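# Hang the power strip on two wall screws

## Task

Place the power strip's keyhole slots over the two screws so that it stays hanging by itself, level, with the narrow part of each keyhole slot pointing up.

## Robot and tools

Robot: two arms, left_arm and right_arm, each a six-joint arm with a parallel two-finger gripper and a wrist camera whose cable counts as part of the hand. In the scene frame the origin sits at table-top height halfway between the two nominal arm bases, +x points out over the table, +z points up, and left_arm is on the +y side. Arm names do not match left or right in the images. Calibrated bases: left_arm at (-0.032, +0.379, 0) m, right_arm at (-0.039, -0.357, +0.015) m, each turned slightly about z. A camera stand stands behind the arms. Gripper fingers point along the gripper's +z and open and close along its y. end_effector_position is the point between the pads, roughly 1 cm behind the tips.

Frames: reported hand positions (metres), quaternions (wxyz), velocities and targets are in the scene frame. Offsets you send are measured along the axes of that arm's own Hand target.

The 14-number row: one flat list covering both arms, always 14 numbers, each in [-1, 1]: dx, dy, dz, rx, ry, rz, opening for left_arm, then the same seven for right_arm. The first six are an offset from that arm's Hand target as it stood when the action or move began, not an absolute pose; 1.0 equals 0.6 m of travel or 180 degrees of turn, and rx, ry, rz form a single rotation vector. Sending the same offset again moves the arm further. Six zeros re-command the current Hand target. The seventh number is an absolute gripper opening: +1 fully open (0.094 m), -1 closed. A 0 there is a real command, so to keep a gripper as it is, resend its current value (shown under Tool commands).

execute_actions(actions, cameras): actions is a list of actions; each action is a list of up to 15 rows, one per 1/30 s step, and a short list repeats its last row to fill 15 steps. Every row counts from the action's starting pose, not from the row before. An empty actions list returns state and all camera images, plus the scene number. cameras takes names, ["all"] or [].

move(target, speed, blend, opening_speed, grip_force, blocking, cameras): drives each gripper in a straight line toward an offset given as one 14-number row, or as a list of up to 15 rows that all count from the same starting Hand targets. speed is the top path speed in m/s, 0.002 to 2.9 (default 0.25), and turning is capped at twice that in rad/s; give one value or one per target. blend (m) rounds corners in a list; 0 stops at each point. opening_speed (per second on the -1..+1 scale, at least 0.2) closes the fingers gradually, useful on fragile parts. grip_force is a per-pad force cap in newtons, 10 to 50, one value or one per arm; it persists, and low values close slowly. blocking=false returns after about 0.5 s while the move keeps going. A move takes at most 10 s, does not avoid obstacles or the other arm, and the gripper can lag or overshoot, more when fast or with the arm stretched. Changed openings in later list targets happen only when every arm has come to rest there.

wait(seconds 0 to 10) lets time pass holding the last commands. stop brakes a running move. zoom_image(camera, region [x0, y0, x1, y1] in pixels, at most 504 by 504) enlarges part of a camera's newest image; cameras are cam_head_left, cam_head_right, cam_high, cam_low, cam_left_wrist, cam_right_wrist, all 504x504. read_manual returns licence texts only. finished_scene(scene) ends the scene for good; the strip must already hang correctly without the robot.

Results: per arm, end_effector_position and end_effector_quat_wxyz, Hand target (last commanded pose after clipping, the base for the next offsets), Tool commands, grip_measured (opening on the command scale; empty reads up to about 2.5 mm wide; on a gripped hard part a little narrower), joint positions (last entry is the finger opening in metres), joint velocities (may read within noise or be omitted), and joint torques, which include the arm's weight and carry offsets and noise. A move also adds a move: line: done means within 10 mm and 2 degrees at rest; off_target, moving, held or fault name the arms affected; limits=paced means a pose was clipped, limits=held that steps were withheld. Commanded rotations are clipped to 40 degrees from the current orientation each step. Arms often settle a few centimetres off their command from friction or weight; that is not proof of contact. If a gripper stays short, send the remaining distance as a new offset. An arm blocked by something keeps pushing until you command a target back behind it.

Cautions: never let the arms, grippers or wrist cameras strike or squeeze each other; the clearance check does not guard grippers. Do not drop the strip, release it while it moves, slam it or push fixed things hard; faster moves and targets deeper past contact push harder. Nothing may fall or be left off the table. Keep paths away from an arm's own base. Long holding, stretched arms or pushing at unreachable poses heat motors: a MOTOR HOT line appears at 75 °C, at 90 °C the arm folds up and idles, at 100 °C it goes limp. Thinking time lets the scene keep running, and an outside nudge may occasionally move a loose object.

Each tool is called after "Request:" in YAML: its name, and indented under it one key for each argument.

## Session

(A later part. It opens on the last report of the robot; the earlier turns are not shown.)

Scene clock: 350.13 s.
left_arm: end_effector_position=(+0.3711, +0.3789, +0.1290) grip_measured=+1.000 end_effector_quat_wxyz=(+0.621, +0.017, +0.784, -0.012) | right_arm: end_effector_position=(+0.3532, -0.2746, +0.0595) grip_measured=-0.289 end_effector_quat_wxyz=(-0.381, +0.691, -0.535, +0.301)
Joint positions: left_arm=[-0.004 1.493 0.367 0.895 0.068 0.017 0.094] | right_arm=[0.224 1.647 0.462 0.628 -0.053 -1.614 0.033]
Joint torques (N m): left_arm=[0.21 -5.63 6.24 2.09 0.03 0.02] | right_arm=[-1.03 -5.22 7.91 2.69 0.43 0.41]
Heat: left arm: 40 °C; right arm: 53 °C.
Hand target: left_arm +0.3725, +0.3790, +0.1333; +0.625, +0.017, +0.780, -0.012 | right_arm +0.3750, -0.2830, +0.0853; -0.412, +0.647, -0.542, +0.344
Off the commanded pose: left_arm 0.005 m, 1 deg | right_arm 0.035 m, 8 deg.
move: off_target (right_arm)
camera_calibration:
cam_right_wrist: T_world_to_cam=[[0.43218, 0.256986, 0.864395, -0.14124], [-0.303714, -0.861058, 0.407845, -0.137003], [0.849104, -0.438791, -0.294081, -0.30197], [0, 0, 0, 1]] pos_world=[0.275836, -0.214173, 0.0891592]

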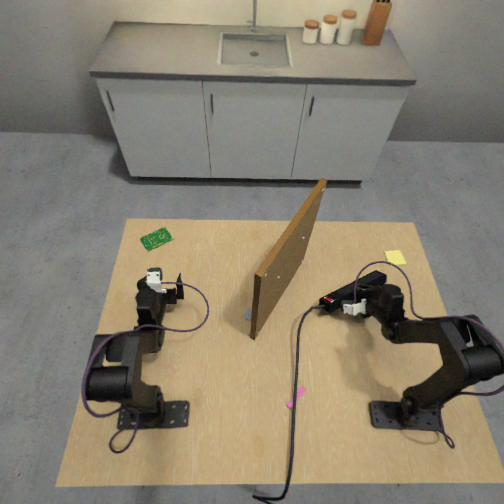

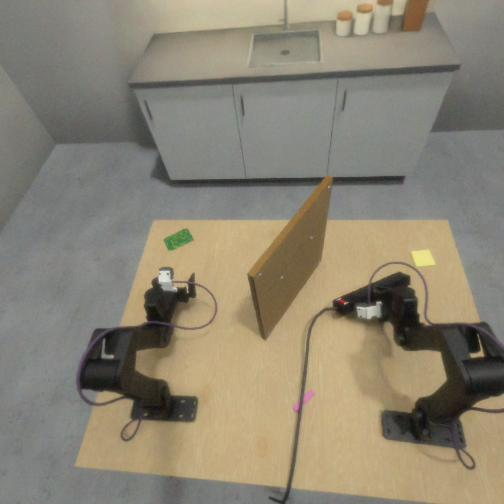

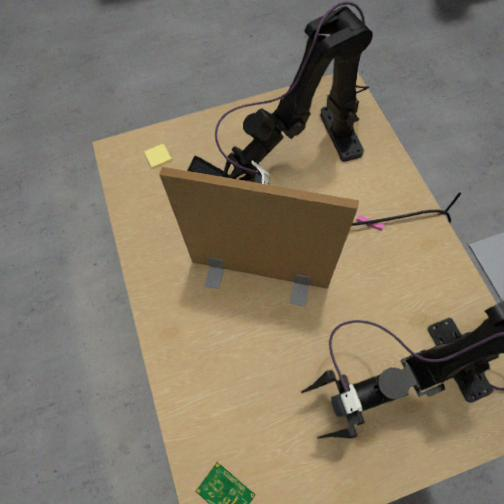

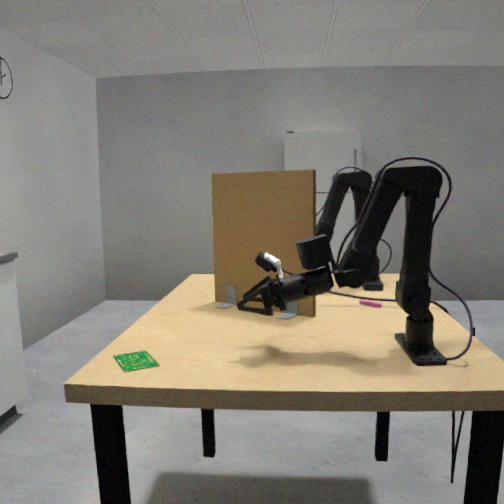

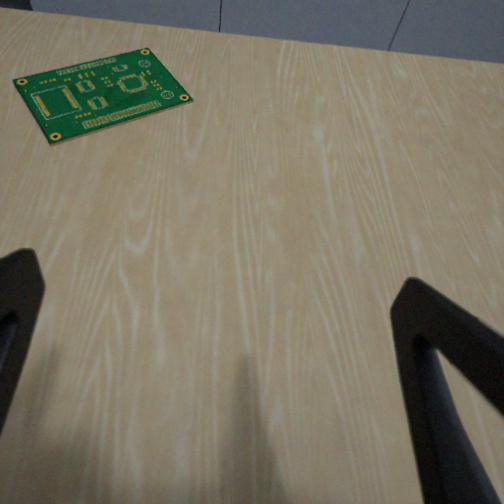

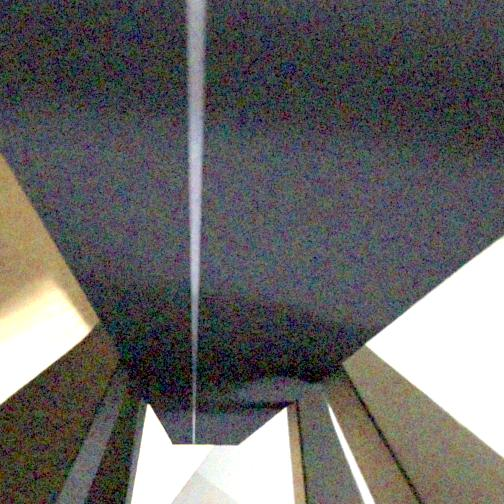

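Request:
move:
  target: [0,0,0,0,0,0,1,0,0.053,0.025,0.02,0,0,-0.6]
  speed: 0.08
  cameras: ["cam_head_left","cam_right_wrist"]

Request:
zoom_image:
  camera: "cam_head_left"
  region: [300, 240, 430, 350]

Scene clock: 364.03 s.
left_arm: end_effector_position=(+0.3711, +0.3789, +0.1290) grip_measured=+1.000 end_effector_quat_wxyz=(+0.621, +0.017, +0.784, -0.012) | right_arm: end_effector_position=(+0.3703, -0.2741, +0.0463) grip_measured=-0.289 end_effector_quat_wxyz=(-0.423, +0.663, -0.507, +0.352)
Joint positions: left_arm=[-0.004 1.493 0.367 0.895 0.068 0.017 0.094] | right_arm=[0.224 1.896 0.419 1.071 -0.039 -1.628 0.033]
Joint torques (N m): left_arm=[0.12 -5.61 6.48 2.08 0.02 -0.02] | right_arm=[-0.92 -5.22 4.83 2.18 0.32 0.51]
Heat: left arm: 40 °C; right arm: 54 °C.
Hand target: left_arm +0.3725, +0.3790, +0.1333; +0.625, +0.017, +0.780, -0.012 | right_arm +0.3751, -0.2829, +0.0501; -0.432, +0.633, -0.531, +0.361
Off the commanded pose: left_arm 0.005 m, 1 deg | right_arm 0.011 m, 5 deg.
move: off_target (right_arm)
camera_calibration:
cam_right_wrist: T_world_to_cam=[[0.29632, 0.246961, 0.922607, -0.0924305], [-0.367005, -0.862384, 0.348714, -0.100104], [0.881761, -0.441932, -0.164906, -0.339111], [0, 0, 0, 1]] pos_world=[0.289665, -0.213365, 0.0642634]
Images, in order (width x height): cam_head_left 504x504, cam_right_wrist 504x504.

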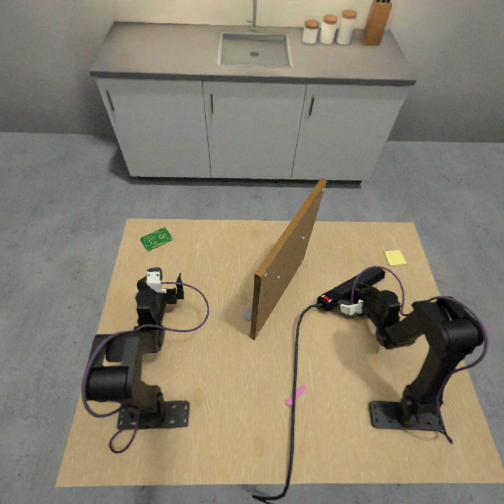

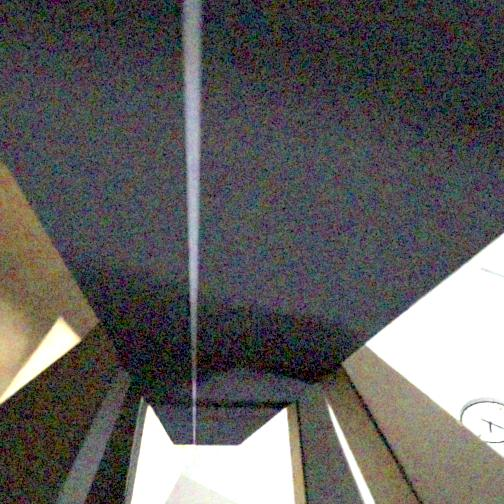

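Scaled by 3.877 from the camera's 504x504 image, which has a finer 720x720 frame.

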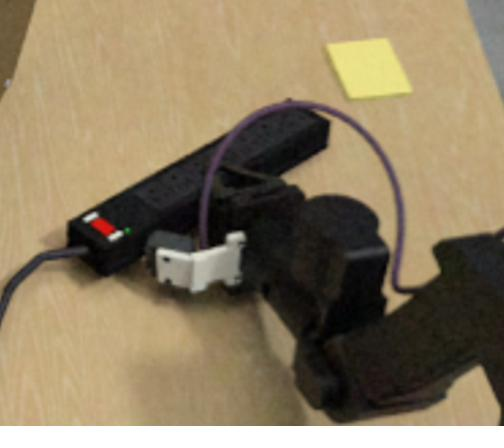

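Request:
move:
  target: [0,0,0,0,0,0,1,0,0.025,0.01,0,0,0,-0.6]
  speed: 0.06
  cameras: ["cam_head_left","cam_low"]

Request:
zoom_image:
  camera: "cam_head_left"
  region: [300, 240, 430, 350]

Scene clock: 371.50 s.
left_arm: end_effector_position=(+0.3711, +0.3789, +0.1290) grip_measured=+1.000 end_effector_quat_wxyz=(+0.621, +0.017, +0.784, -0.012) | right_arm: end_effector_position=(+0.3749, -0.2732, +0.0415) grip_measured=-0.289 end_effector_quat_wxyz=(-0.436, +0.655, -0.497, +0.366)
Joint positions: left_arm=[-0.004 1.493 0.367 0.895 0.068 0.017 0.094] | right_arm=[0.224 1.988 0.419 1.209 -0.039 -1.636 0.033]
Joint torques (N m): left_arm=[0.08 -5.55 6.31 2.15 0.02 0.02] | right_arm=[-0.8 -4.92 4.22 1.88 0.34 0.59]
Heat: left arm: 40 °C; right arm: 51 °C.
Hand target: left_arm +0.3725, +0.3790, +0.1333; +0.625, +0.017, +0.780, -0.012 | right_arm +0.3752, -0.2829, +0.0339; -0.432, +0.633, -0.531, +0.361
Off the commanded pose: left_arm 0.005 m, 1 deg | right_arm 0.012 m, 5 deg.
move: off_target (right_arm)
Images, in order (width x height): cam_head_left 504x504, cam_low 504x504.

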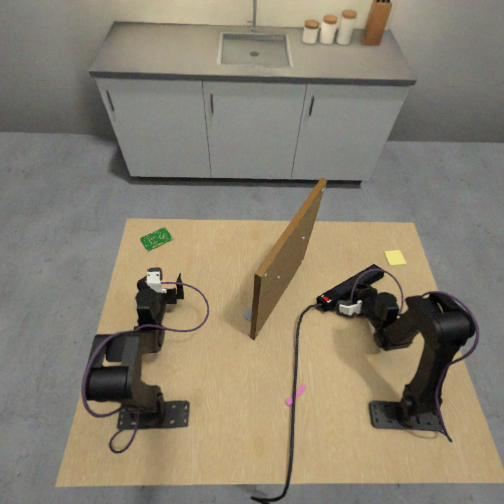

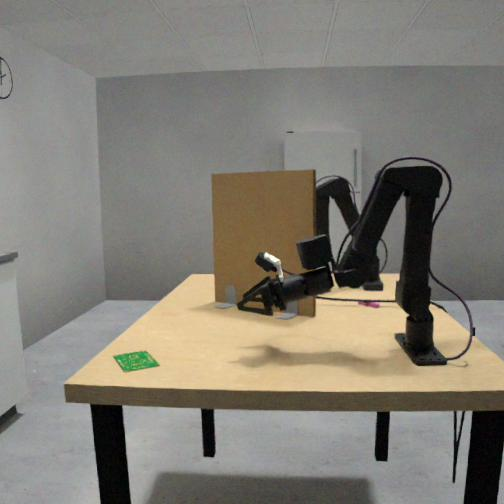

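Scaled by 3.877 from the camera's 504x504 image, which has a finer 720x720 frame.

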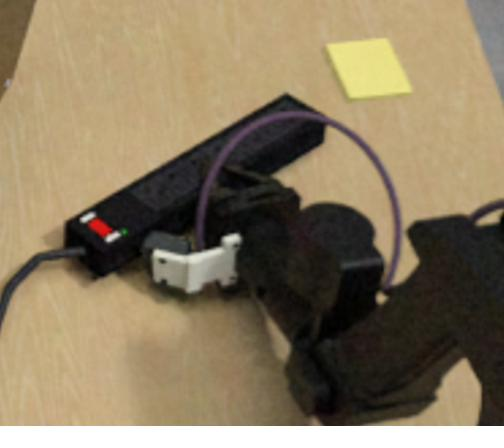

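Request:
move:
  target: [0,0,0,0,0,0,1,0,0.025,0.01,-0.02,0,0,-0.6]
  speed: 0.06
  cameras: ["cam_head_left","cam_head_right"]

Request:
zoom_image:
  camera: "cam_head_left"
  region: [300, 240, 430, 350]

Scene clock: 376.93 s.
left_arm: end_effector_position=(+0.3711, +0.3789, +0.1290) grip_measured=+1.000 end_effector_quat_wxyz=(+0.621, +0.017, +0.784, -0.012) | right_arm: end_effector_position=(+0.3745, -0.2733, +0.0387) grip_measured=-0.289 end_effector_quat_wxyz=(-0.433, +0.658, -0.495, +0.367)
Joint positions: left_arm=[-0.004 1.493 0.367 0.895 0.068 0.017 0.094] | right_arm=[0.224 1.998 0.419 1.214 -0.039 -1.644 0.033]
Joint torques (N m): left_arm=[0.14 -5.6 6.11 2.12 0.02 -0.01] | right_arm=[-0.66 -4.27 6.01 1.34 0.37 0.68]
Heat: left arm: 40 °C; right arm: 50 °C.
Hand target: left_arm +0.3725, +0.3790, +0.1333; +0.625, +0.017, +0.780, -0.012 | right_arm +0.3753, -0.2829, +0.0178; -0.412, +0.647, -0.542, +0.344
Off the commanded pose: left_arm 0.005 m, 1 deg | right_arm 0.023 m, 7 deg.
move: off_target (right_arm)
Images, in order (width x height): cam_head_left 504x504, cam_head_right 504x504.

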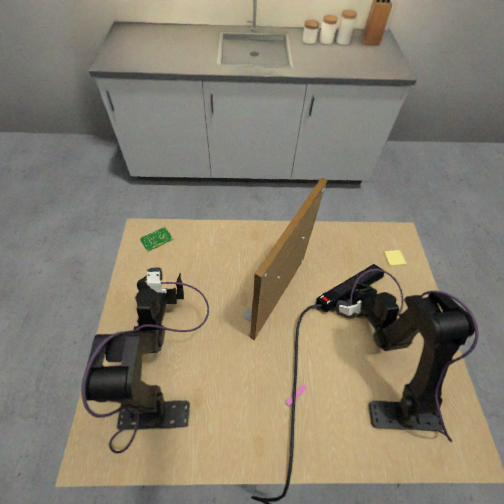

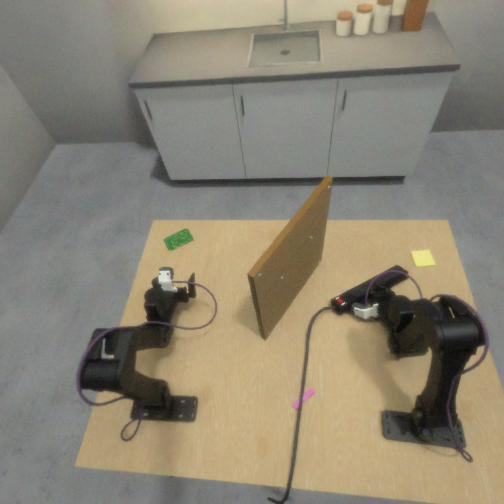

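Scaled by 3.877 from the camera's 504x504 image, which has a finer 720x720 frame.

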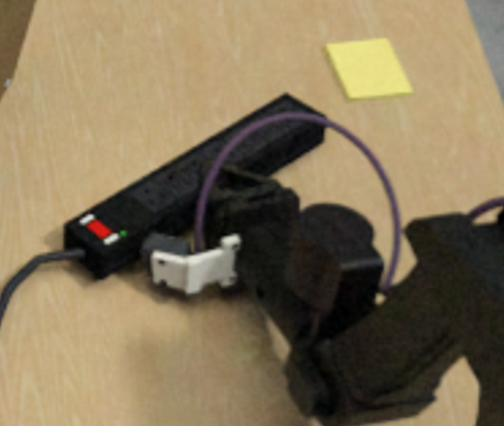

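Request:
move:
  target: [0,0,0,0,0,0,1,0,-0.012,-0.005,0.02,0,0,-0.1]
  opening_speed: 0.2
  cameras: ["cam_head_left","cam_right_wrist"]

Request:
zoom_image:
  camera: "cam_head_left"
  region: [300, 240, 430, 350]

Scene clock: 385.07 s.
left_arm: end_effector_position=(+0.3711, +0.3789, +0.1290) grip_measured=+1.000 end_effector_quat_wxyz=(+0.621, +0.017, +0.784, -0.012) | right_arm: end_effector_position=(+0.3754, -0.2738, +0.0340) grip_measured=-0.103 end_effector_quat_wxyz=(-0.446, +0.640, -0.512, +0.359)
Joint positions: left_arm=[-0.004 1.493 0.367 0.895 0.068 0.017 0.094] | right_arm=[0.224 2.045 0.419 1.275 -0.035 -1.587 0.042]
Joint torques (N m): left_arm=[-0.14 -5.44 6.32 2.14 0.06 -0.03] | right_arm=[-0.73 -5.53 4.21 1.74 0.32 0.16]
Heat: left arm: 40 °C; right arm: 48 °C.
Hand target: left_arm +0.3725, +0.3790, +0.1333; +0.625, +0.017, +0.780, -0.012 | right_arm +0.3756, -0.2828, +0.0255; -0.432, +0.633, -0.531, +0.361
Off the commanded pose: left_arm 0.005 m, 1 deg | right_arm 0.012 m, 3 deg.
move: off_target (right_arm)
camera_calibration:
cam_right_wrist: T_world_to_cam=[[0.25801, 0.198929, 0.945441, -0.082214], [-0.39782, -0.869891, 0.291598, -0.082326], [0.880437, -0.45135, -0.145303, -0.348251], [0, 0, 0, 1]] pos_world=[0.295074, -0.212443, 0.0511328]
Images, in order (width x height): cam_head_left 504x504, cam_right_wrist 504x504.

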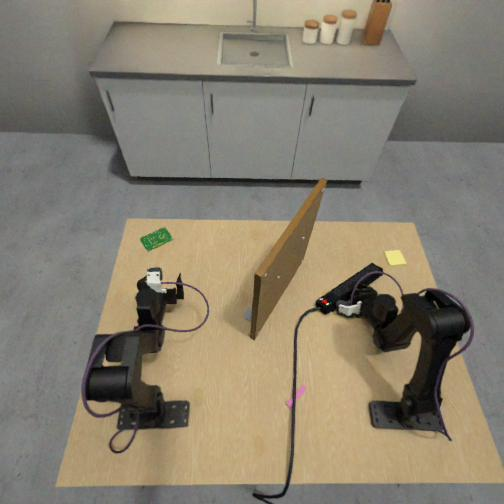

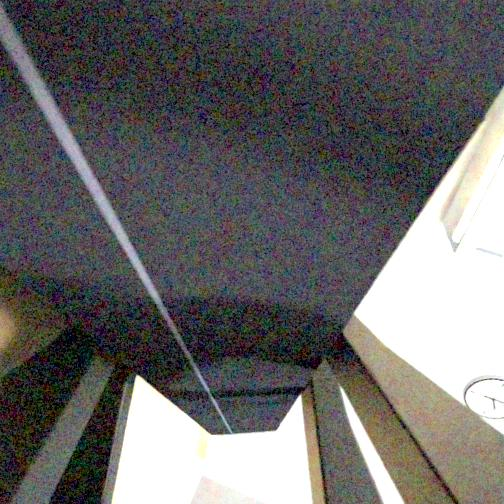

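Scaled by 3.877 from the camera's 504x504 image, which has a finer 720x720 frame.

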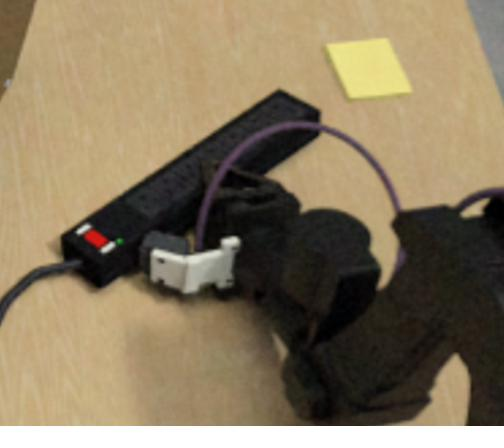

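Request:
move:
  target:
    - [0,0,0,0,0,0,1,0,-0.005,0.0,0,0,0,0.15]
    - [0,0,0,0,0,0,1,0,-0.005,-0.12,0,0,0,0.15]
  opening_speed: 0.2
  speed: 0.05
  cameras: ["cam_head_left","cam_right_wrist","cam_high"]

Request:
zoom_image:
  camera: "cam_head_left"
  region: [300, 240, 430, 350]

Scene clock: 399.40 s.
left_arm: end_effector_position=(+0.3711, +0.3789, +0.1290) grip_measured=+1.000 end_effector_quat_wxyz=(+0.621, +0.017, +0.784, -0.012) | right_arm: end_effector_position=(+0.3113, -0.2899, +0.0498) grip_measured=+0.147 end_effector_quat_wxyz=(-0.431, +0.641, -0.527, +0.355)
Joint positions: left_arm=[-0.004 1.493 0.367 0.895 0.068 0.017 0.094] | right_arm=[0.224 1.78 0.165 1.229 -0.012 -1.575 0.054]
Joint torques (N m): left_arm=[0.1 -5.61 6.27 2.11 0 -0.03] | right_arm=[-0.84 -6.93 3.37 1.76 0.06 0.05]
Heat: left arm: 40 °C; right arm: 46 °C.
Hand target: left_arm +0.3725, +0.3790, +0.1333; +0.625, +0.017, +0.780, -0.012 | right_arm +0.3108, -0.2944, +0.0547; -0.432, +0.633, -0.531, +0.361
Off the commanded pose: left_arm 0.005 m, 1 deg | right_arm 0.007 m, 1 deg.
move: done
camera_calibration:
cam_right_wrist: T_world_to_cam=[[0.295968, 0.195269, 0.935026, -0.089708], [-0.41009, -0.858101, 0.309012, -0.120067], [0.862687, -0.474902, -0.173893, -0.296644], [0, 0, 0, 1]] pos_world=[0.233224, -0.226389, 0.0693972]
Images, in order (width x height): cam_head_left 504x504, cam_high 504x504, cam_right_wrist 504x504.

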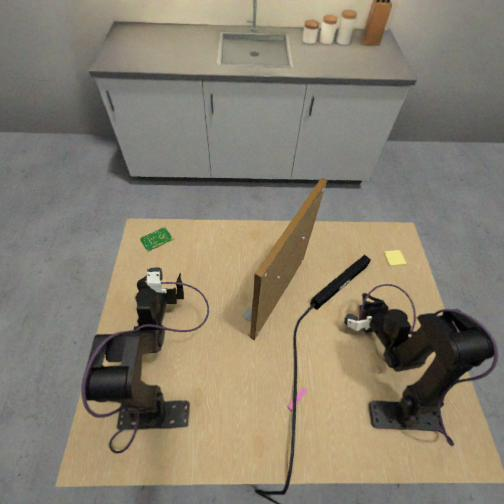

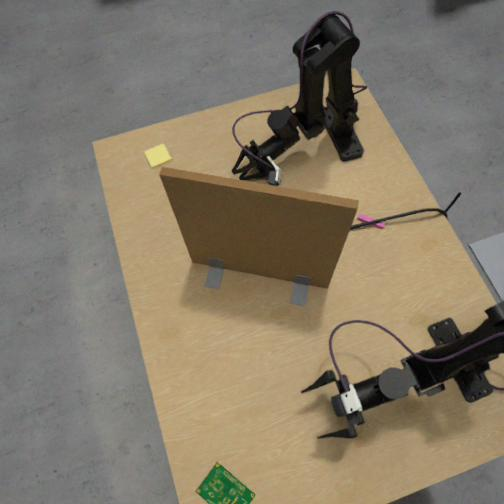

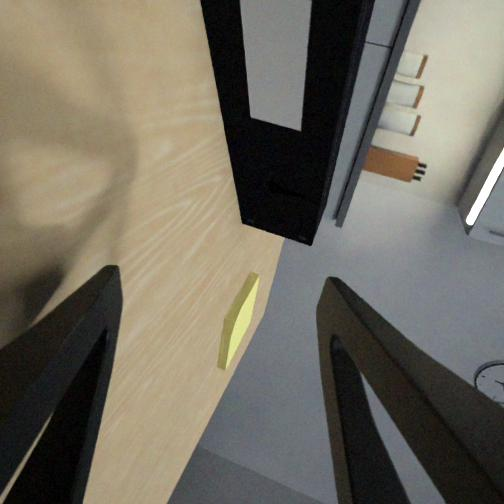

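Scaled by 3.877 from the camera's 504x504 image, which has a finer 720x720 frame.

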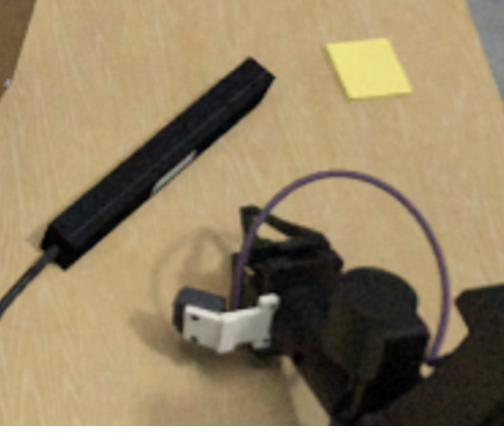

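Request:
move:
  target:
    - [0,0,0,0,0,0,1,-0.07,-0.28,0.03,0,0,0,0.15]
    - [0,0,0,0,0,0,1,-0.07,-0.28,0.03,-0.128,0.48,0.705,1]
  speed: 0.4
  cameras: ["cam_right_wrist"]

Scene clock: 445.10 s.
left_arm: end_effector_position=(+0.3711, +0.3789, +0.1290) grip_measured=+1.000 end_effector_quat_wxyz=(+0.621, +0.017, +0.784, -0.012) | right_arm: end_effector_position=(+0.3791, -0.2386, +0.2021) grip_measured=+0.997 end_effector_quat_wxyz=(+0.060, +0.415, +0.907, +0.048)
Joint positions: left_arm=[-0.004 1.493 0.367 0.895 0.068 0.017 0.094] | right_arm=[0.319 2.139 2.28 -1.559 0.004 1.134 0.094]
Joint torques (N m): left_arm=[-0.01 -5.5 6.24 2.11 0.03 -0.02] | right_arm=[-0.49 -9.39 10.19 0.37 -0.06 0.09]
Heat: left arm: 40 °C; right arm: 42 °C.
Hand target: left_arm +0.3725, +0.3790, +0.1333; +0.625, +0.017, +0.780, -0.012 | right_arm +0.3804, -0.2396, +0.2045; +0.001, +0.422, +0.907, +0.000
Off the commanded pose: left_arm 0.005 m, 1 deg | right_arm 0.003 m, 9 deg.
joint sent to its limit (right arm) — joint 4 (wrist pitch), lower limit. The joint targets are off in orientation, not in position.
move: off_target (right_arm); target 2's new opening was sent with right_arm's hand 0.003 m and 9 deg from that target
camera_calibration:
cam_right_wrist: T_world_to_cam=[[-0.658146, -0.748691, -0.0794019, 0.0792829], [-0.645024, 0.506316, 0.572353, 0.266131], [-0.388313, 0.427908, -0.816154, 0.515168], [0, 0, 0, 1]] pos_world=[0.423887, -0.295833, 0.274431]
Images, in order (width x height): cam_right_wrist 504x504.

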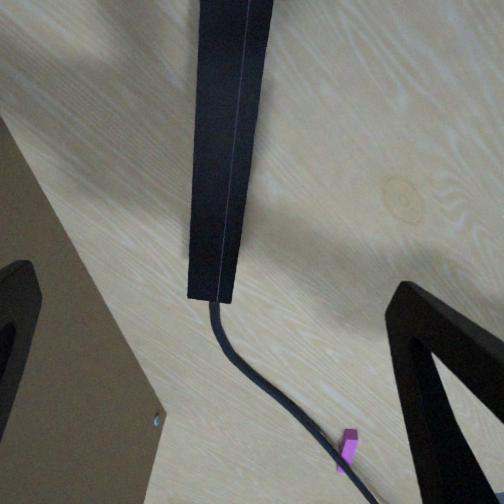

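Request:
move:
  target:
    - [0,0,0,0,0,0,1,-0.01,0.031,0.17,0,0,0,1]
    - [0,0,0,0,0,0,1,-0.01,0.031,0.29,0,0,0,1]
  speed: 0.15
  cameras: ["cam_head_left","cam_right_wrist"]

Request:
move:
  target: [0,0,0,0,0,0,1,0,0,0,0,0,0,-0.6]
  opening_speed: 0.7
  cameras: ["cam_head_left","cam_right_wrist"]

Scene clock: 459.37 s.
left_arm: end_effector_position=(+0.3711, +0.3789, +0.1290) grip_measured=+1.000 end_effector_quat_wxyz=(+0.621, +0.017, +0.784, -0.012) | right_arm: end_effector_position=(+0.3987, -0.2326, +0.0397) grip_measured=+0.997 end_effector_quat_wxyz=(+0.005, +0.418, +0.909, +0.002)
Joint positions: left_arm=[-0.004 1.493 0.367 0.895 0.068 0.017 0.094] | right_arm=[0.319 2.334 1.96 -1.187 0.002 1.138 0.094]
Joint torques (N m): left_arm=[-0.28 -5.53 6.42 2.13 0.04 -0.01] | right_arm=[-0.02 -10.67 6.71 0.39 -0.04 0.1]
Heat: left arm: 41 °C; right arm: 40 °C.
Hand target: left_arm +0.3725, +0.3790, +0.1333; +0.625, +0.017, +0.780, -0.012 | right_arm +0.3987, -0.2322, +0.0305; +0.000, +0.422, +0.907, +0.000
Off the commanded pose: left_arm 0.005 m, 1 deg | right_arm 0.009 m, 1 deg.
move: done
camera_calibration:
cam_right_wrist: T_world_to_cam=[[-0.664185, -0.746472, 0.0404714, 0.0818997], [-0.558523, 0.531483, 0.63685, 0.337482], [-0.4969, 0.400382, -0.769925, 0.422701], [0, 0, 0, 1]] pos_world=[0.452928, -0.287472, 0.107208]
Images, in order (width x height): cam_head_left 504x504, cam_right_wrist 504x504.

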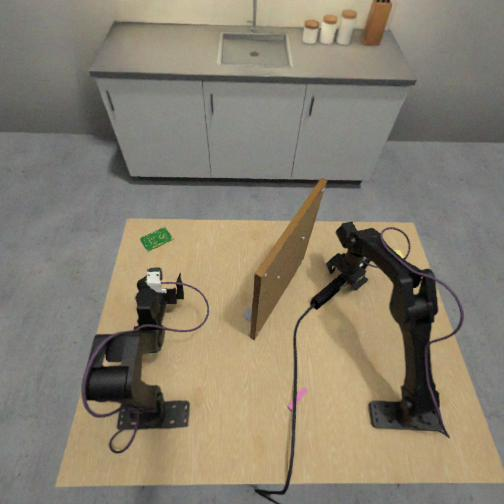

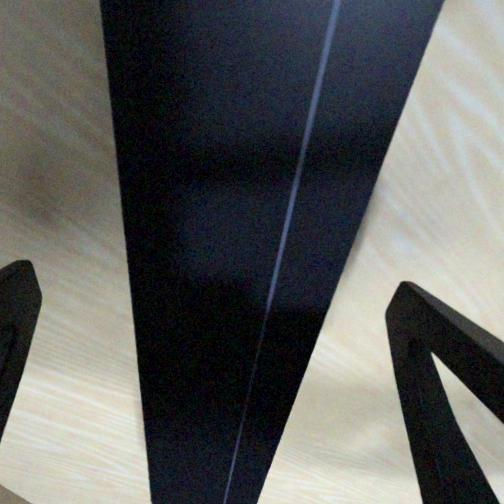

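Scene clock: 461.87 s.
left_arm: end_effector_position=(+0.3711, +0.3789, +0.1290) grip_measured=+1.000 end_effector_quat_wxyz=(+0.621, +0.017, +0.784, -0.012) | right_arm: end_effector_position=(+0.3992, -0.2324, +0.0397) grip_measured=-0.289 end_effector_quat_wxyz=(+0.005, +0.418, +0.908, +0.003)
Joint positions: left_arm=[-0.004 1.493 0.367 0.895 0.068 0.017 0.094] | right_arm=[0.319 2.334 1.96 -1.185 0.002 1.139 0.033]
Joint torques (N m): left_arm=[0.1 -5.63 6.27 2.16 0.03 0] | right_arm=[-0.02 -10.69 6.72 0.43 -0.04 0.09]
Heat: left arm: 41 °C; right arm: 39 °C.
Hand target: left_arm +0.3725, +0.3790, +0.1333; +0.625, +0.017, +0.780, -0.012 | right_arm +0.3988, -0.2322, +0.0305; +0.001, +0.422, +0.907, +0.000
Off the commanded pose: left_arm 0.005 m, 1 deg | right_arm 0.009 m, 1 deg.
move: done
camera_calibration:
cam_right_wrist: T_world_to_cam=[[-0.664512, -0.746281, 0.0385729, 0.0825719], [-0.559477, 0.531067, 0.636359, 0.337897], [-0.495388, 0.401287, -0.770428, 0.422516], [0, 0, 0, 1]] pos_world=[0.453225, -0.287374, 0.107309]
Images, in order (width x height): cam_head_left 504x504, cam_right_wrist 504x504.

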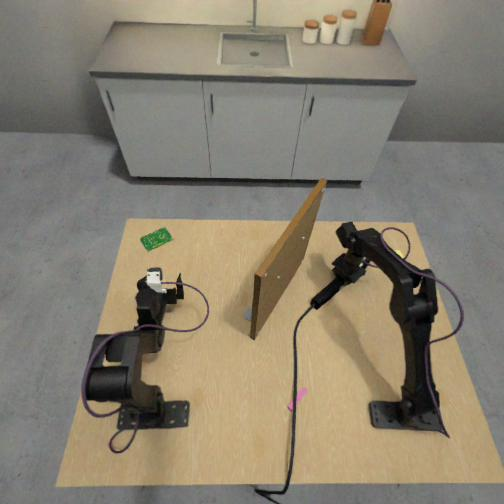

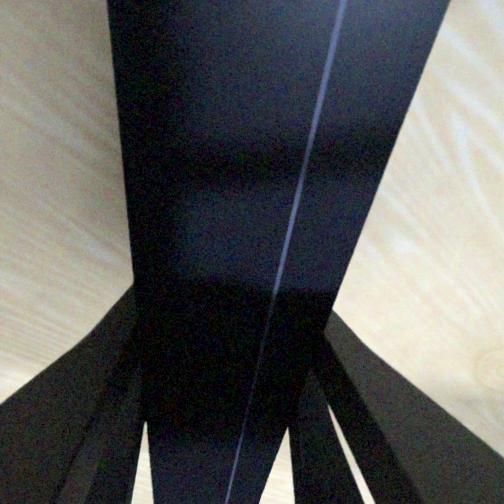

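Request:
move:
  target:
    - [0,0,0,0,0,0,1,0,0,-0.12,0,0,0,-0.6]
    - [0,0,0,0,0,0,1,0,-0.04,-0.09,-0.375,0,0,-0.6]
  speed: 0.2
  cameras: ["cam_head_left","cam_right_wrist"]

Request:
zoom_image:
  camera: "cam_head_left"
  region: [290, 220, 430, 340]

Scene clock: 479.27 s.
left_arm: end_effector_position=(+0.3711, +0.3789, +0.1290) grip_measured=+1.000 end_effector_quat_wxyz=(+0.621, +0.017, +0.784, -0.012) | right_arm: end_effector_position=(+0.3658, -0.2419, +0.0704) grip_measured=-0.289 end_effector_quat_wxyz=(+0.198, +0.357, +0.770, +0.490)
Joint positions: left_arm=[-0.004 1.493 0.367 0.895 0.068 0.017 0.094] | right_arm=[0.055 1.788 0.619 0.581 -0.651 1.237 0.033]
Joint torques (N m): left_arm=[0.12 -5.45 6.13 2.14 0.07 -0.01] | right_arm=[-0.95 -6.28 6.68 2.45 -0.09 0.21]
Heat: left arm: 41 °C; right arm: 39 °C.
Hand target: left_arm +0.3725, +0.3790, +0.1333; +0.625, +0.017, +0.780, -0.012 | right_arm +0.3803, -0.2476, +0.0846; +0.235, +0.350, +0.754, +0.504
Off the commanded pose: left_arm 0.005 m, 1 deg | right_arm 0.021 m, 5 deg.
move: off_target (right_arm)
camera_calibration:
cam_right_wrist: T_world_to_cam=[[-0.293353, -0.39148, -0.872174, 0.0663124], [-0.955368, 0.153328, 0.252512, 0.385261], [0.0348753, 0.907322, -0.418987, 0.337116], [0, 0, 0, 1]] pos_world=[0.375762, -0.338984, 0.1018]
Images, in order (width x height): cam_head_left 504x504, cam_right_wrist 504x504.

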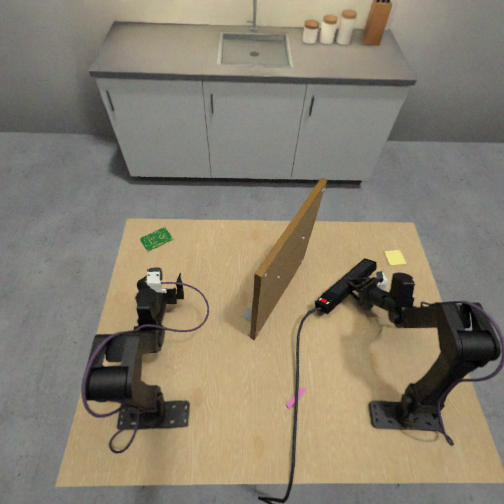

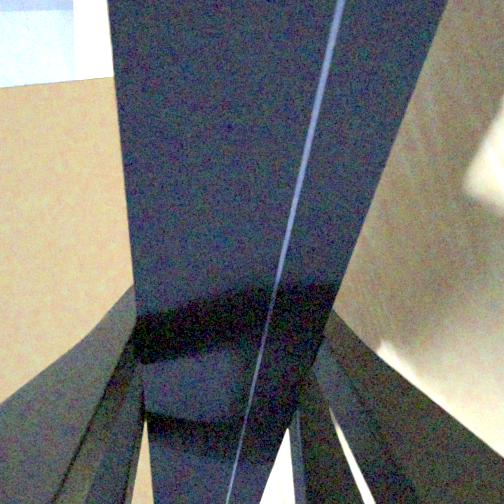

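Scaled by 3.600 from the camera's 504x504 image, which has a finer 720x720 frame.

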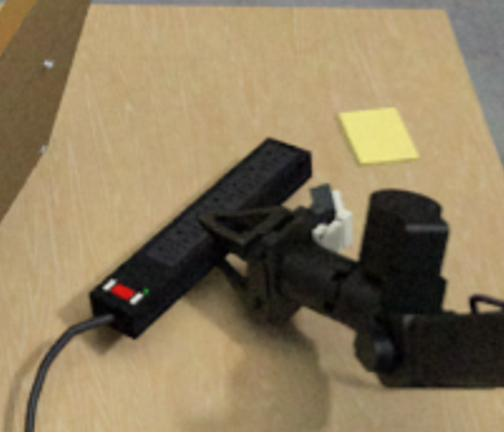

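Request:
move:
  target: [0,0,0,0,0,0,1,0,-0.062,0.025,0,0,0,-0.6]
  speed: 0.08
  cameras: ["cam_head_left","cam_right_wrist"]

Request:
zoom_image:
  camera: "cam_head_left"
  region: [290, 220, 430, 340]

Scene clock: 485.90 s.
left_arm: end_effector_position=(+0.3711, +0.3789, +0.1290) grip_measured=+1.000 end_effector_quat_wxyz=(+0.621, +0.017, +0.784, -0.012) | right_arm: end_effector_position=(+0.3710, -0.2407, +0.0398) grip_measured=-0.289 end_effector_quat_wxyz=(+0.211, +0.345, +0.766, +0.500)
Joint positions: left_arm=[-0.004 1.493 0.367 0.895 0.068 0.017 0.094] | right_arm=[0.055 1.958 0.596 0.815 -0.659 1.238 0.033]
Joint torques (N m): left_arm=[0.13 -5.64 6.43 2.08 0.03 0.03] | right_arm=[-1.01 -6.2 5.29 2.2 0.07 0.2]
Heat: left arm: 41 °C; right arm: 42 °C.
Hand target: left_arm +0.3725, +0.3790, +0.1333; +0.625, +0.017, +0.780, -0.012 | right_arm +0.3801, -0.2479, +0.0445; +0.235, +0.350, +0.754, +0.504
Off the commanded pose: left_arm 0.005 m, 1 deg | right_arm 0.012 m, 3 deg.
move: off_target (right_arm)
camera_calibration:
cam_right_wrist: T_world_to_cam=[[-0.254871, -0.388206, -0.885628, 0.0286154], [-0.965887, 0.145647, 0.214126, 0.40128], [0.0458647, 0.909991, -0.412084, 0.319291], [0, 0, 0, 1]] pos_world=[0.38024, -0.337889, 0.070993]
Images, in order (width x height): cam_head_left 504x504, cam_right_wrist 504x504.

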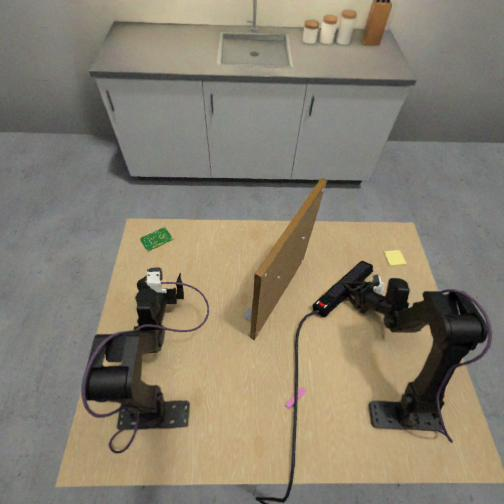

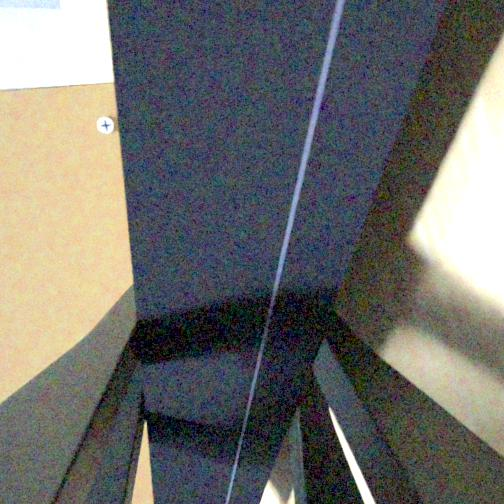

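Scaled by 3.600 from the camera's 504x504 image, which has a finer 720x720 frame.

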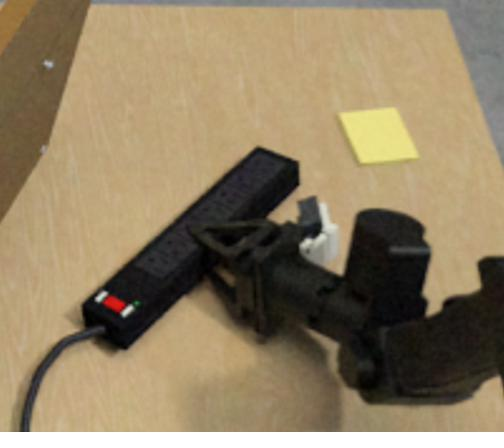

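Request:
move:
  target: [0,0,0,0,0,0,1,0,-0.022,0.009,0,0,0,-0.6]
  speed: 0.08

Request:
move:
  target:
    - [0,0,0,0,0,0,1,0,0,0,0,0,0,0.0]
    - [0,0,0,0,0,0,1,0,-0.056,-0.139,0,0,0,0.0]
  speed: 0.06
  opening_speed: 0.25
  cameras: ["cam_head_left","cam_right_wrist"]

Request:
zoom_image:
  camera: "cam_head_left"
  region: [290, 220, 430, 340]

Scene clock: 498.40 s.
left_arm: end_effector_position=(+0.3711, +0.3789, +0.1290) grip_measured=+1.000 end_effector_quat_wxyz=(+0.621, +0.017, +0.784, -0.012) | right_arm: end_effector_position=(+0.3744, -0.2387, +0.0347) grip_measured=-0.289 end_effector_quat_wxyz=(+0.223, +0.329, +0.763, +0.510)
Joint positions: left_arm=[-0.004 1.493 0.367 0.895 0.068 0.017 0.094] | right_arm=[0.055 2.02 0.596 0.916 -0.673 1.233 0.033]
Joint torques (N m): left_arm=[-0.17 -5.37 6.38 2.15 -0.02 -0.04] | right_arm=[-1.02 -5.94 4.75 1.97 0.19 0.26]
Heat: left arm: 41 °C; right arm: 43 °C.
Hand target: left_arm +0.3725, +0.3790, +0.1333; +0.625, +0.017, +0.780, -0.012 | right_arm +0.3801, -0.2479, +0.0302; +0.235, +0.350, +0.754, +0.504
Off the commanded pose: left_arm 0.005 m, 1 deg | right_arm 0.012 m, 3 deg.
move: off_target (right_arm)

Scene clock: 503.07 s.
left_arm: end_effector_position=(+0.3711, +0.3789, +0.1290) grip_measured=+1.000 end_effector_quat_wxyz=(+0.621, +0.017, +0.784, -0.012) | right_arm: end_effector_position=(+0.3183, -0.3067, +0.0325) grip_measured=-0.003 end_effector_quat_wxyz=(+0.249, +0.344, +0.752, +0.504)
Joint positions: left_arm=[-0.004 1.493 0.367 0.895 0.068 0.017 0.094] | right_arm=[-0.201 1.919 0.368 0.969 -0.838 1.087 0.047]
Joint torques (N m): left_arm=[-0.05 -5.87 6.22 2.14 0.04 -0.02] | right_arm=[-0.73 -7.88 3.1 1.11 -0.38 -0.06]
Heat: left arm: 41 °C; right arm: 43 °C.
Hand target: left_arm +0.3725, +0.3790, +0.1333; +0.625, +0.017, +0.780, -0.012 | right_arm +0.3113, -0.3059, +0.0310; +0.235, +0.350, +0.754, +0.504
Off the commanded pose: left_arm 0.005 m, 1 deg | right_arm 0.007 m, 2 deg.
move: done
camera_calibration:
cam_right_wrist: T_world_to_cam=[[-0.212302, -0.383515, -0.898801, -0.0284782], [-0.970437, 0.190802, 0.147808, 0.379066], [0.114806, 0.90361, -0.412685, 0.35484], [0, 0, 0, 1]] pos_world=[0.321076, -0.403885, 0.064812]
Images, in order (width x height): cam_head_left 504x504, cam_right_wrist 504x504.

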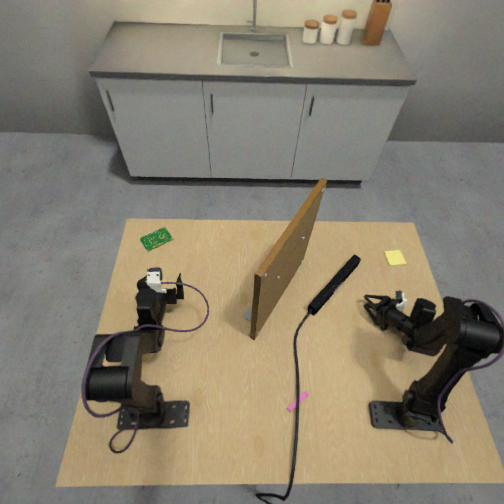

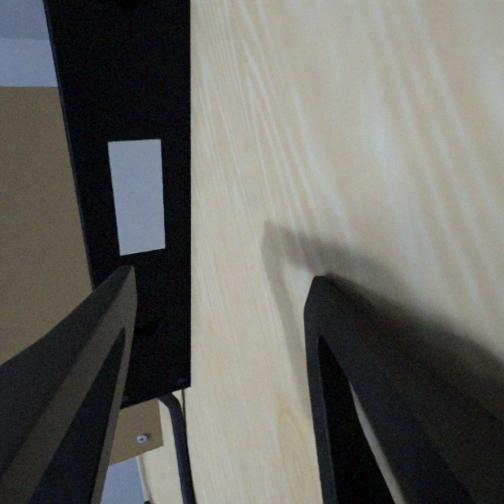

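Scaled by 3.600 from the camera's 504x504 image, which has a finer 720x720 frame.

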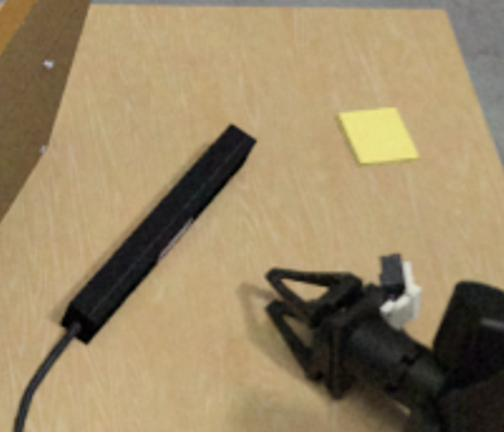

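Request:
move:
  target:
    - [0,0,0,0,0,0,1,0,0.185,-0.075,0,0,0,0.5]
    - [0,0,0,0,0,0,1,0.047,0.26,0.11,0.374,0.026,-0.039,1]
  speed: 0.25
  cameras: ["cam_right_wrist","cam_head_left"]

Scene clock: 566.53 s.
left_arm: end_effector_position=(+0.3711, +0.3789, +0.1290) grip_measured=+1.000 end_effector_quat_wxyz=(+0.621, +0.017, +0.784, -0.012) | right_arm: end_effector_position=(+0.3836, -0.2047, +0.1498) grip_measured=+0.997 end_effector_quat_wxyz=(+0.013, +0.355, +0.935, +0.022)
Joint positions: left_arm=[-0.004 1.493 0.367 0.895 0.068 0.017 0.094] | right_arm=[0.38 2.291 2.326 -1.557 -0.018 1.063 0.094]
Joint torques (N m): left_arm=[-0.09 -5.53 6.35 2.1 0.05 -0.01] | right_arm=[0.17 -10.1 10.35 0.17 0.15 0.09]
Heat: left arm: 41 °C; right arm: 37 °C.
Hand target: left_arm +0.3725, +0.3790, +0.1333; +0.625, +0.017, +0.780, -0.012 | right_arm +0.3853, -0.2066, +0.1499; +0.001, +0.358, +0.934, +0.001
Off the commanded pose: left_arm 0.005 m, 1 deg | right_arm 0.002 m, 3 deg.
joint sent to its limit (right arm) — joint 4 (wrist pitch), lower limit. The joint targets still meet the commanded pose.
move: off_target (right_arm); target 2's new opening was sent with right_arm's hand 0.002 m and 3 deg from that target
camera_calibration:
cam_right_wrist: T_world_to_cam=[[-0.556444, -0.830883, -0.00190301, 0.0359436], [-0.644827, 0.430396, 0.631631, 0.257232], [-0.523992, 0.352694, -0.775267, 0.490188], [0, 0, 0, 1]] pos_world=[0.442725, -0.253733, 0.21762]
Images, in order (width x height): cam_head_left 504x504, cam_right_wrist 504x504.

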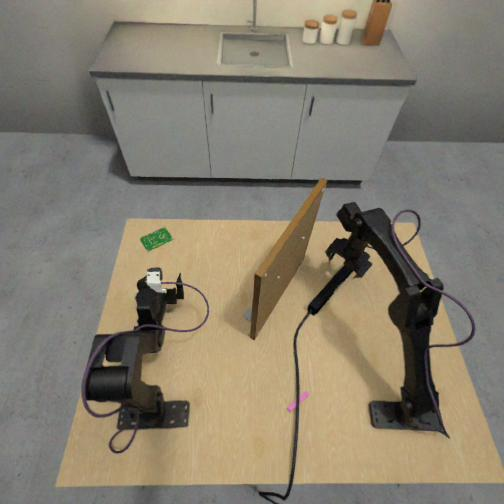

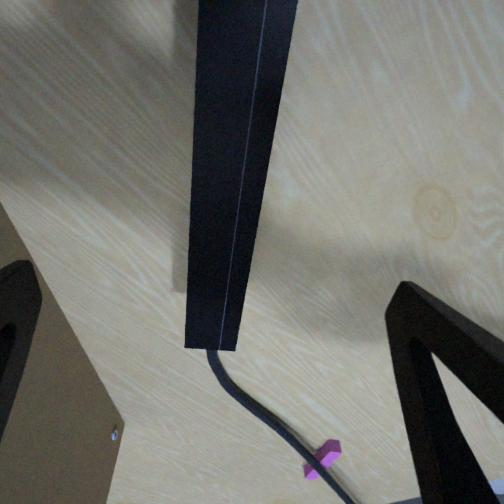

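Request:
move:
  target: [0,0,0,0,0,0,1,0,0,0.195,0,0,0,1]
  speed: 0.2

Request:
move:
  target: [0,0,0,0,0,0,1,0,0,0,0,0,0,-0.6]
  opening_speed: 0.7

Request:
move:
  target:
    - [0,0,0,0,0,0,1,0,0,-0.3,0,0,0,-0.6]
    - [0,0,0,0,0,0,1,0.161,-0.145,-0.33,0,0,-0.367,-0.6]
    - [0,0,0,0,0,0,1,0.33,-0.095,-0.33,0,0,-0.73,-0.6]
    - [0,0,0,0,0,0,1,0.433,-0.054,-0.33,0,0,0.906,-0.6]
  speed: 0.35
  blend: 0.02
  cameras: ["all"]

Scene clock: 585.40 s.
left_arm: end_effector_position=(+0.3711, +0.3789, +0.1290) grip_measured=+1.000 end_effector_quat_wxyz=(+0.621, +0.017, +0.784, -0.012) | right_arm: end_effector_position=(+0.3837, -0.2047, +0.0407) grip_measured=+0.997 end_effector_quat_wxyz=(-0.003, +0.355, +0.935, +0.009)
Joint positions: left_arm=[-0.004 1.493 0.367 0.895 0.068 0.017 0.094] | right_arm=[0.38 2.311 1.925 -1.178 -0.017 1.063 0.094]
Joint torques (N m): left_arm=[-0.23 -5.61 6.23 2.13 0.03 -0.02] | right_arm=[0.17 -10.69 6.87 0.43 0.15 0.09]
Heat: left arm: 41 °C; right arm: 35 °C.
Hand target: left_arm +0.3725, +0.3790, +0.1333; +0.625, +0.017, +0.780, -0.012 | right_arm +0.3855, -0.2065, +0.0329; +0.001, +0.358, +0.934, +0.001
Off the commanded pose: left_arm 0.005 m, 1 deg | right_arm 0.008 m, 1 deg.
move: done

Scene clock: 587.90 s.
left_arm: end_effector_position=(+0.3711, +0.3789, +0.1290) grip_measured=+1.000 end_effector_quat_wxyz=(+0.621, +0.017, +0.784, -0.012) | right_arm: end_effector_position=(+0.3849, -0.2044, +0.0407) grip_measured=-0.289 end_effector_quat_wxyz=(-0.001, +0.356, +0.934, +0.010)
Joint positions: left_arm=[-0.004 1.493 0.367 0.895 0.068 0.017 0.094] | right_arm=[0.38 2.311 1.925 -1.173 -0.017 1.066 0.033]
Joint torques (N m): left_arm=[-0.01 -5.72 6.41 2.11 0.02 0.03] | right_arm=[0.17 -10.7 6.89 0.4 0.15 0.06]
Heat: left arm: 41 °C; right arm: 35 °C.
Hand target: left_arm +0.3725, +0.3790, +0.1333; +0.625, +0.017, +0.780, -0.012 | right_arm +0.3856, -0.2065, +0.0329; +0.001, +0.358, +0.934, +0.001
Off the commanded pose: left_arm 0.005 m, 1 deg | right_arm 0.008 m, 1 deg.
move: done

Scene clock: 594.53 s.
left_arm: end_effector_position=(+0.3711, +0.3789, +0.1290) grip_measured=+1.000 end_effector_quat_wxyz=(+0.621, +0.017, +0.784, -0.012) | right_arm: end_effector_position=(+0.1457, -0.0602, +0.2202) grip_measured=-0.289 end_effector_quat_wxyz=(-0.047, +0.968, -0.245, -0.038)
Joint positions: left_arm=[-0.004 1.493 0.367 0.895 0.068 0.017 0.094] | right_arm=[1.001 1.863 1.96 -1.607 -0.105 -1.683 0.033]
Joint torques (N m): left_arm=[-0.06 -5.61 6.24 2.11 -0.01 -0.05] | right_arm=[-0.18 -7.66 12.11 0.67 0.94 -0.49]
Heat: left arm: 41 °C; right arm: 34 °C.
Hand target: left_arm +0.3725, +0.3790, +0.1333; +0.625, +0.017, +0.780, -0.012 | right_arm +0.1701, -0.0571, +0.2307; -0.001, +0.976, -0.216, +0.001
Off the commanded pose: left_arm 0.005 m, 1 deg | right_arm 0.027 m, 8 deg.
joint read past its limit (right arm) — joint 4 (wrist pitch), lower limit.
joint sent to its limit (right arm) — joint 4 (wrist pitch), lower limit. The joint targets are off in orientation, not in position.
move: off_target (right_arm)
camera_calibration:
cam_right_wrist: T_world_to_cam=[[0.357755, 0.924547, 0.131239, -0.0330602], [0.736802, -0.365819, 0.568595, -0.238065], [0.573702, -0.106721, -0.812081, 0.189678], [0, 0, 0, 1]] pos_world=[0.0784155, -0.0362804, 0.293735]

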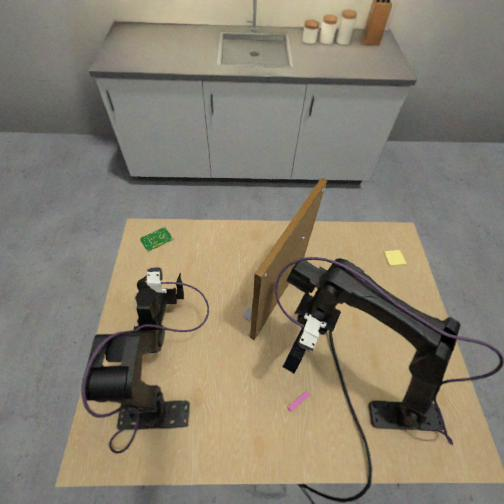

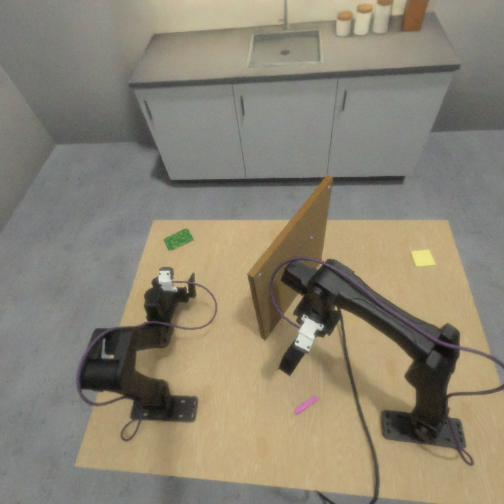

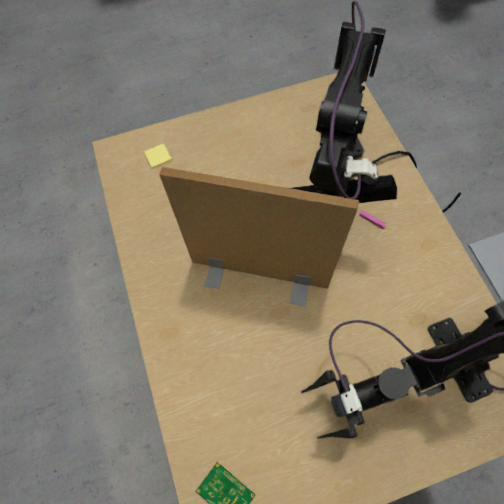

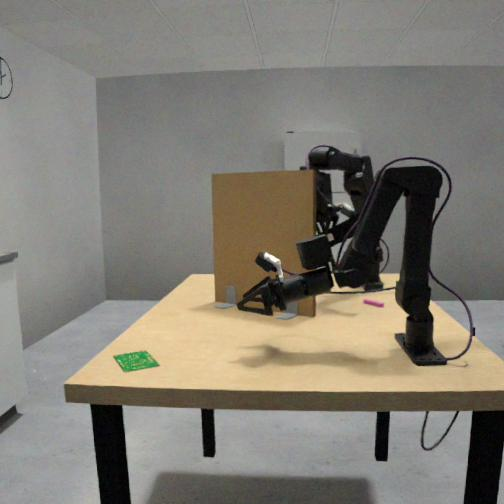

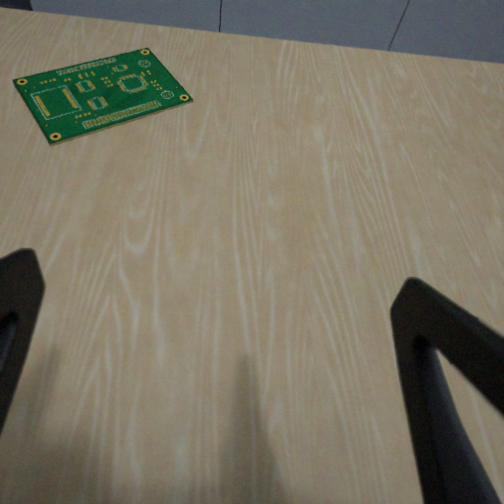

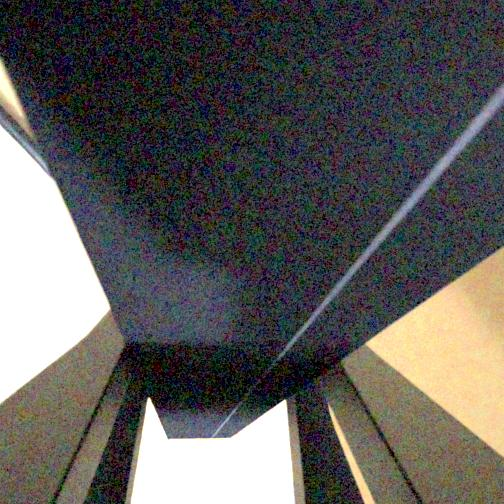

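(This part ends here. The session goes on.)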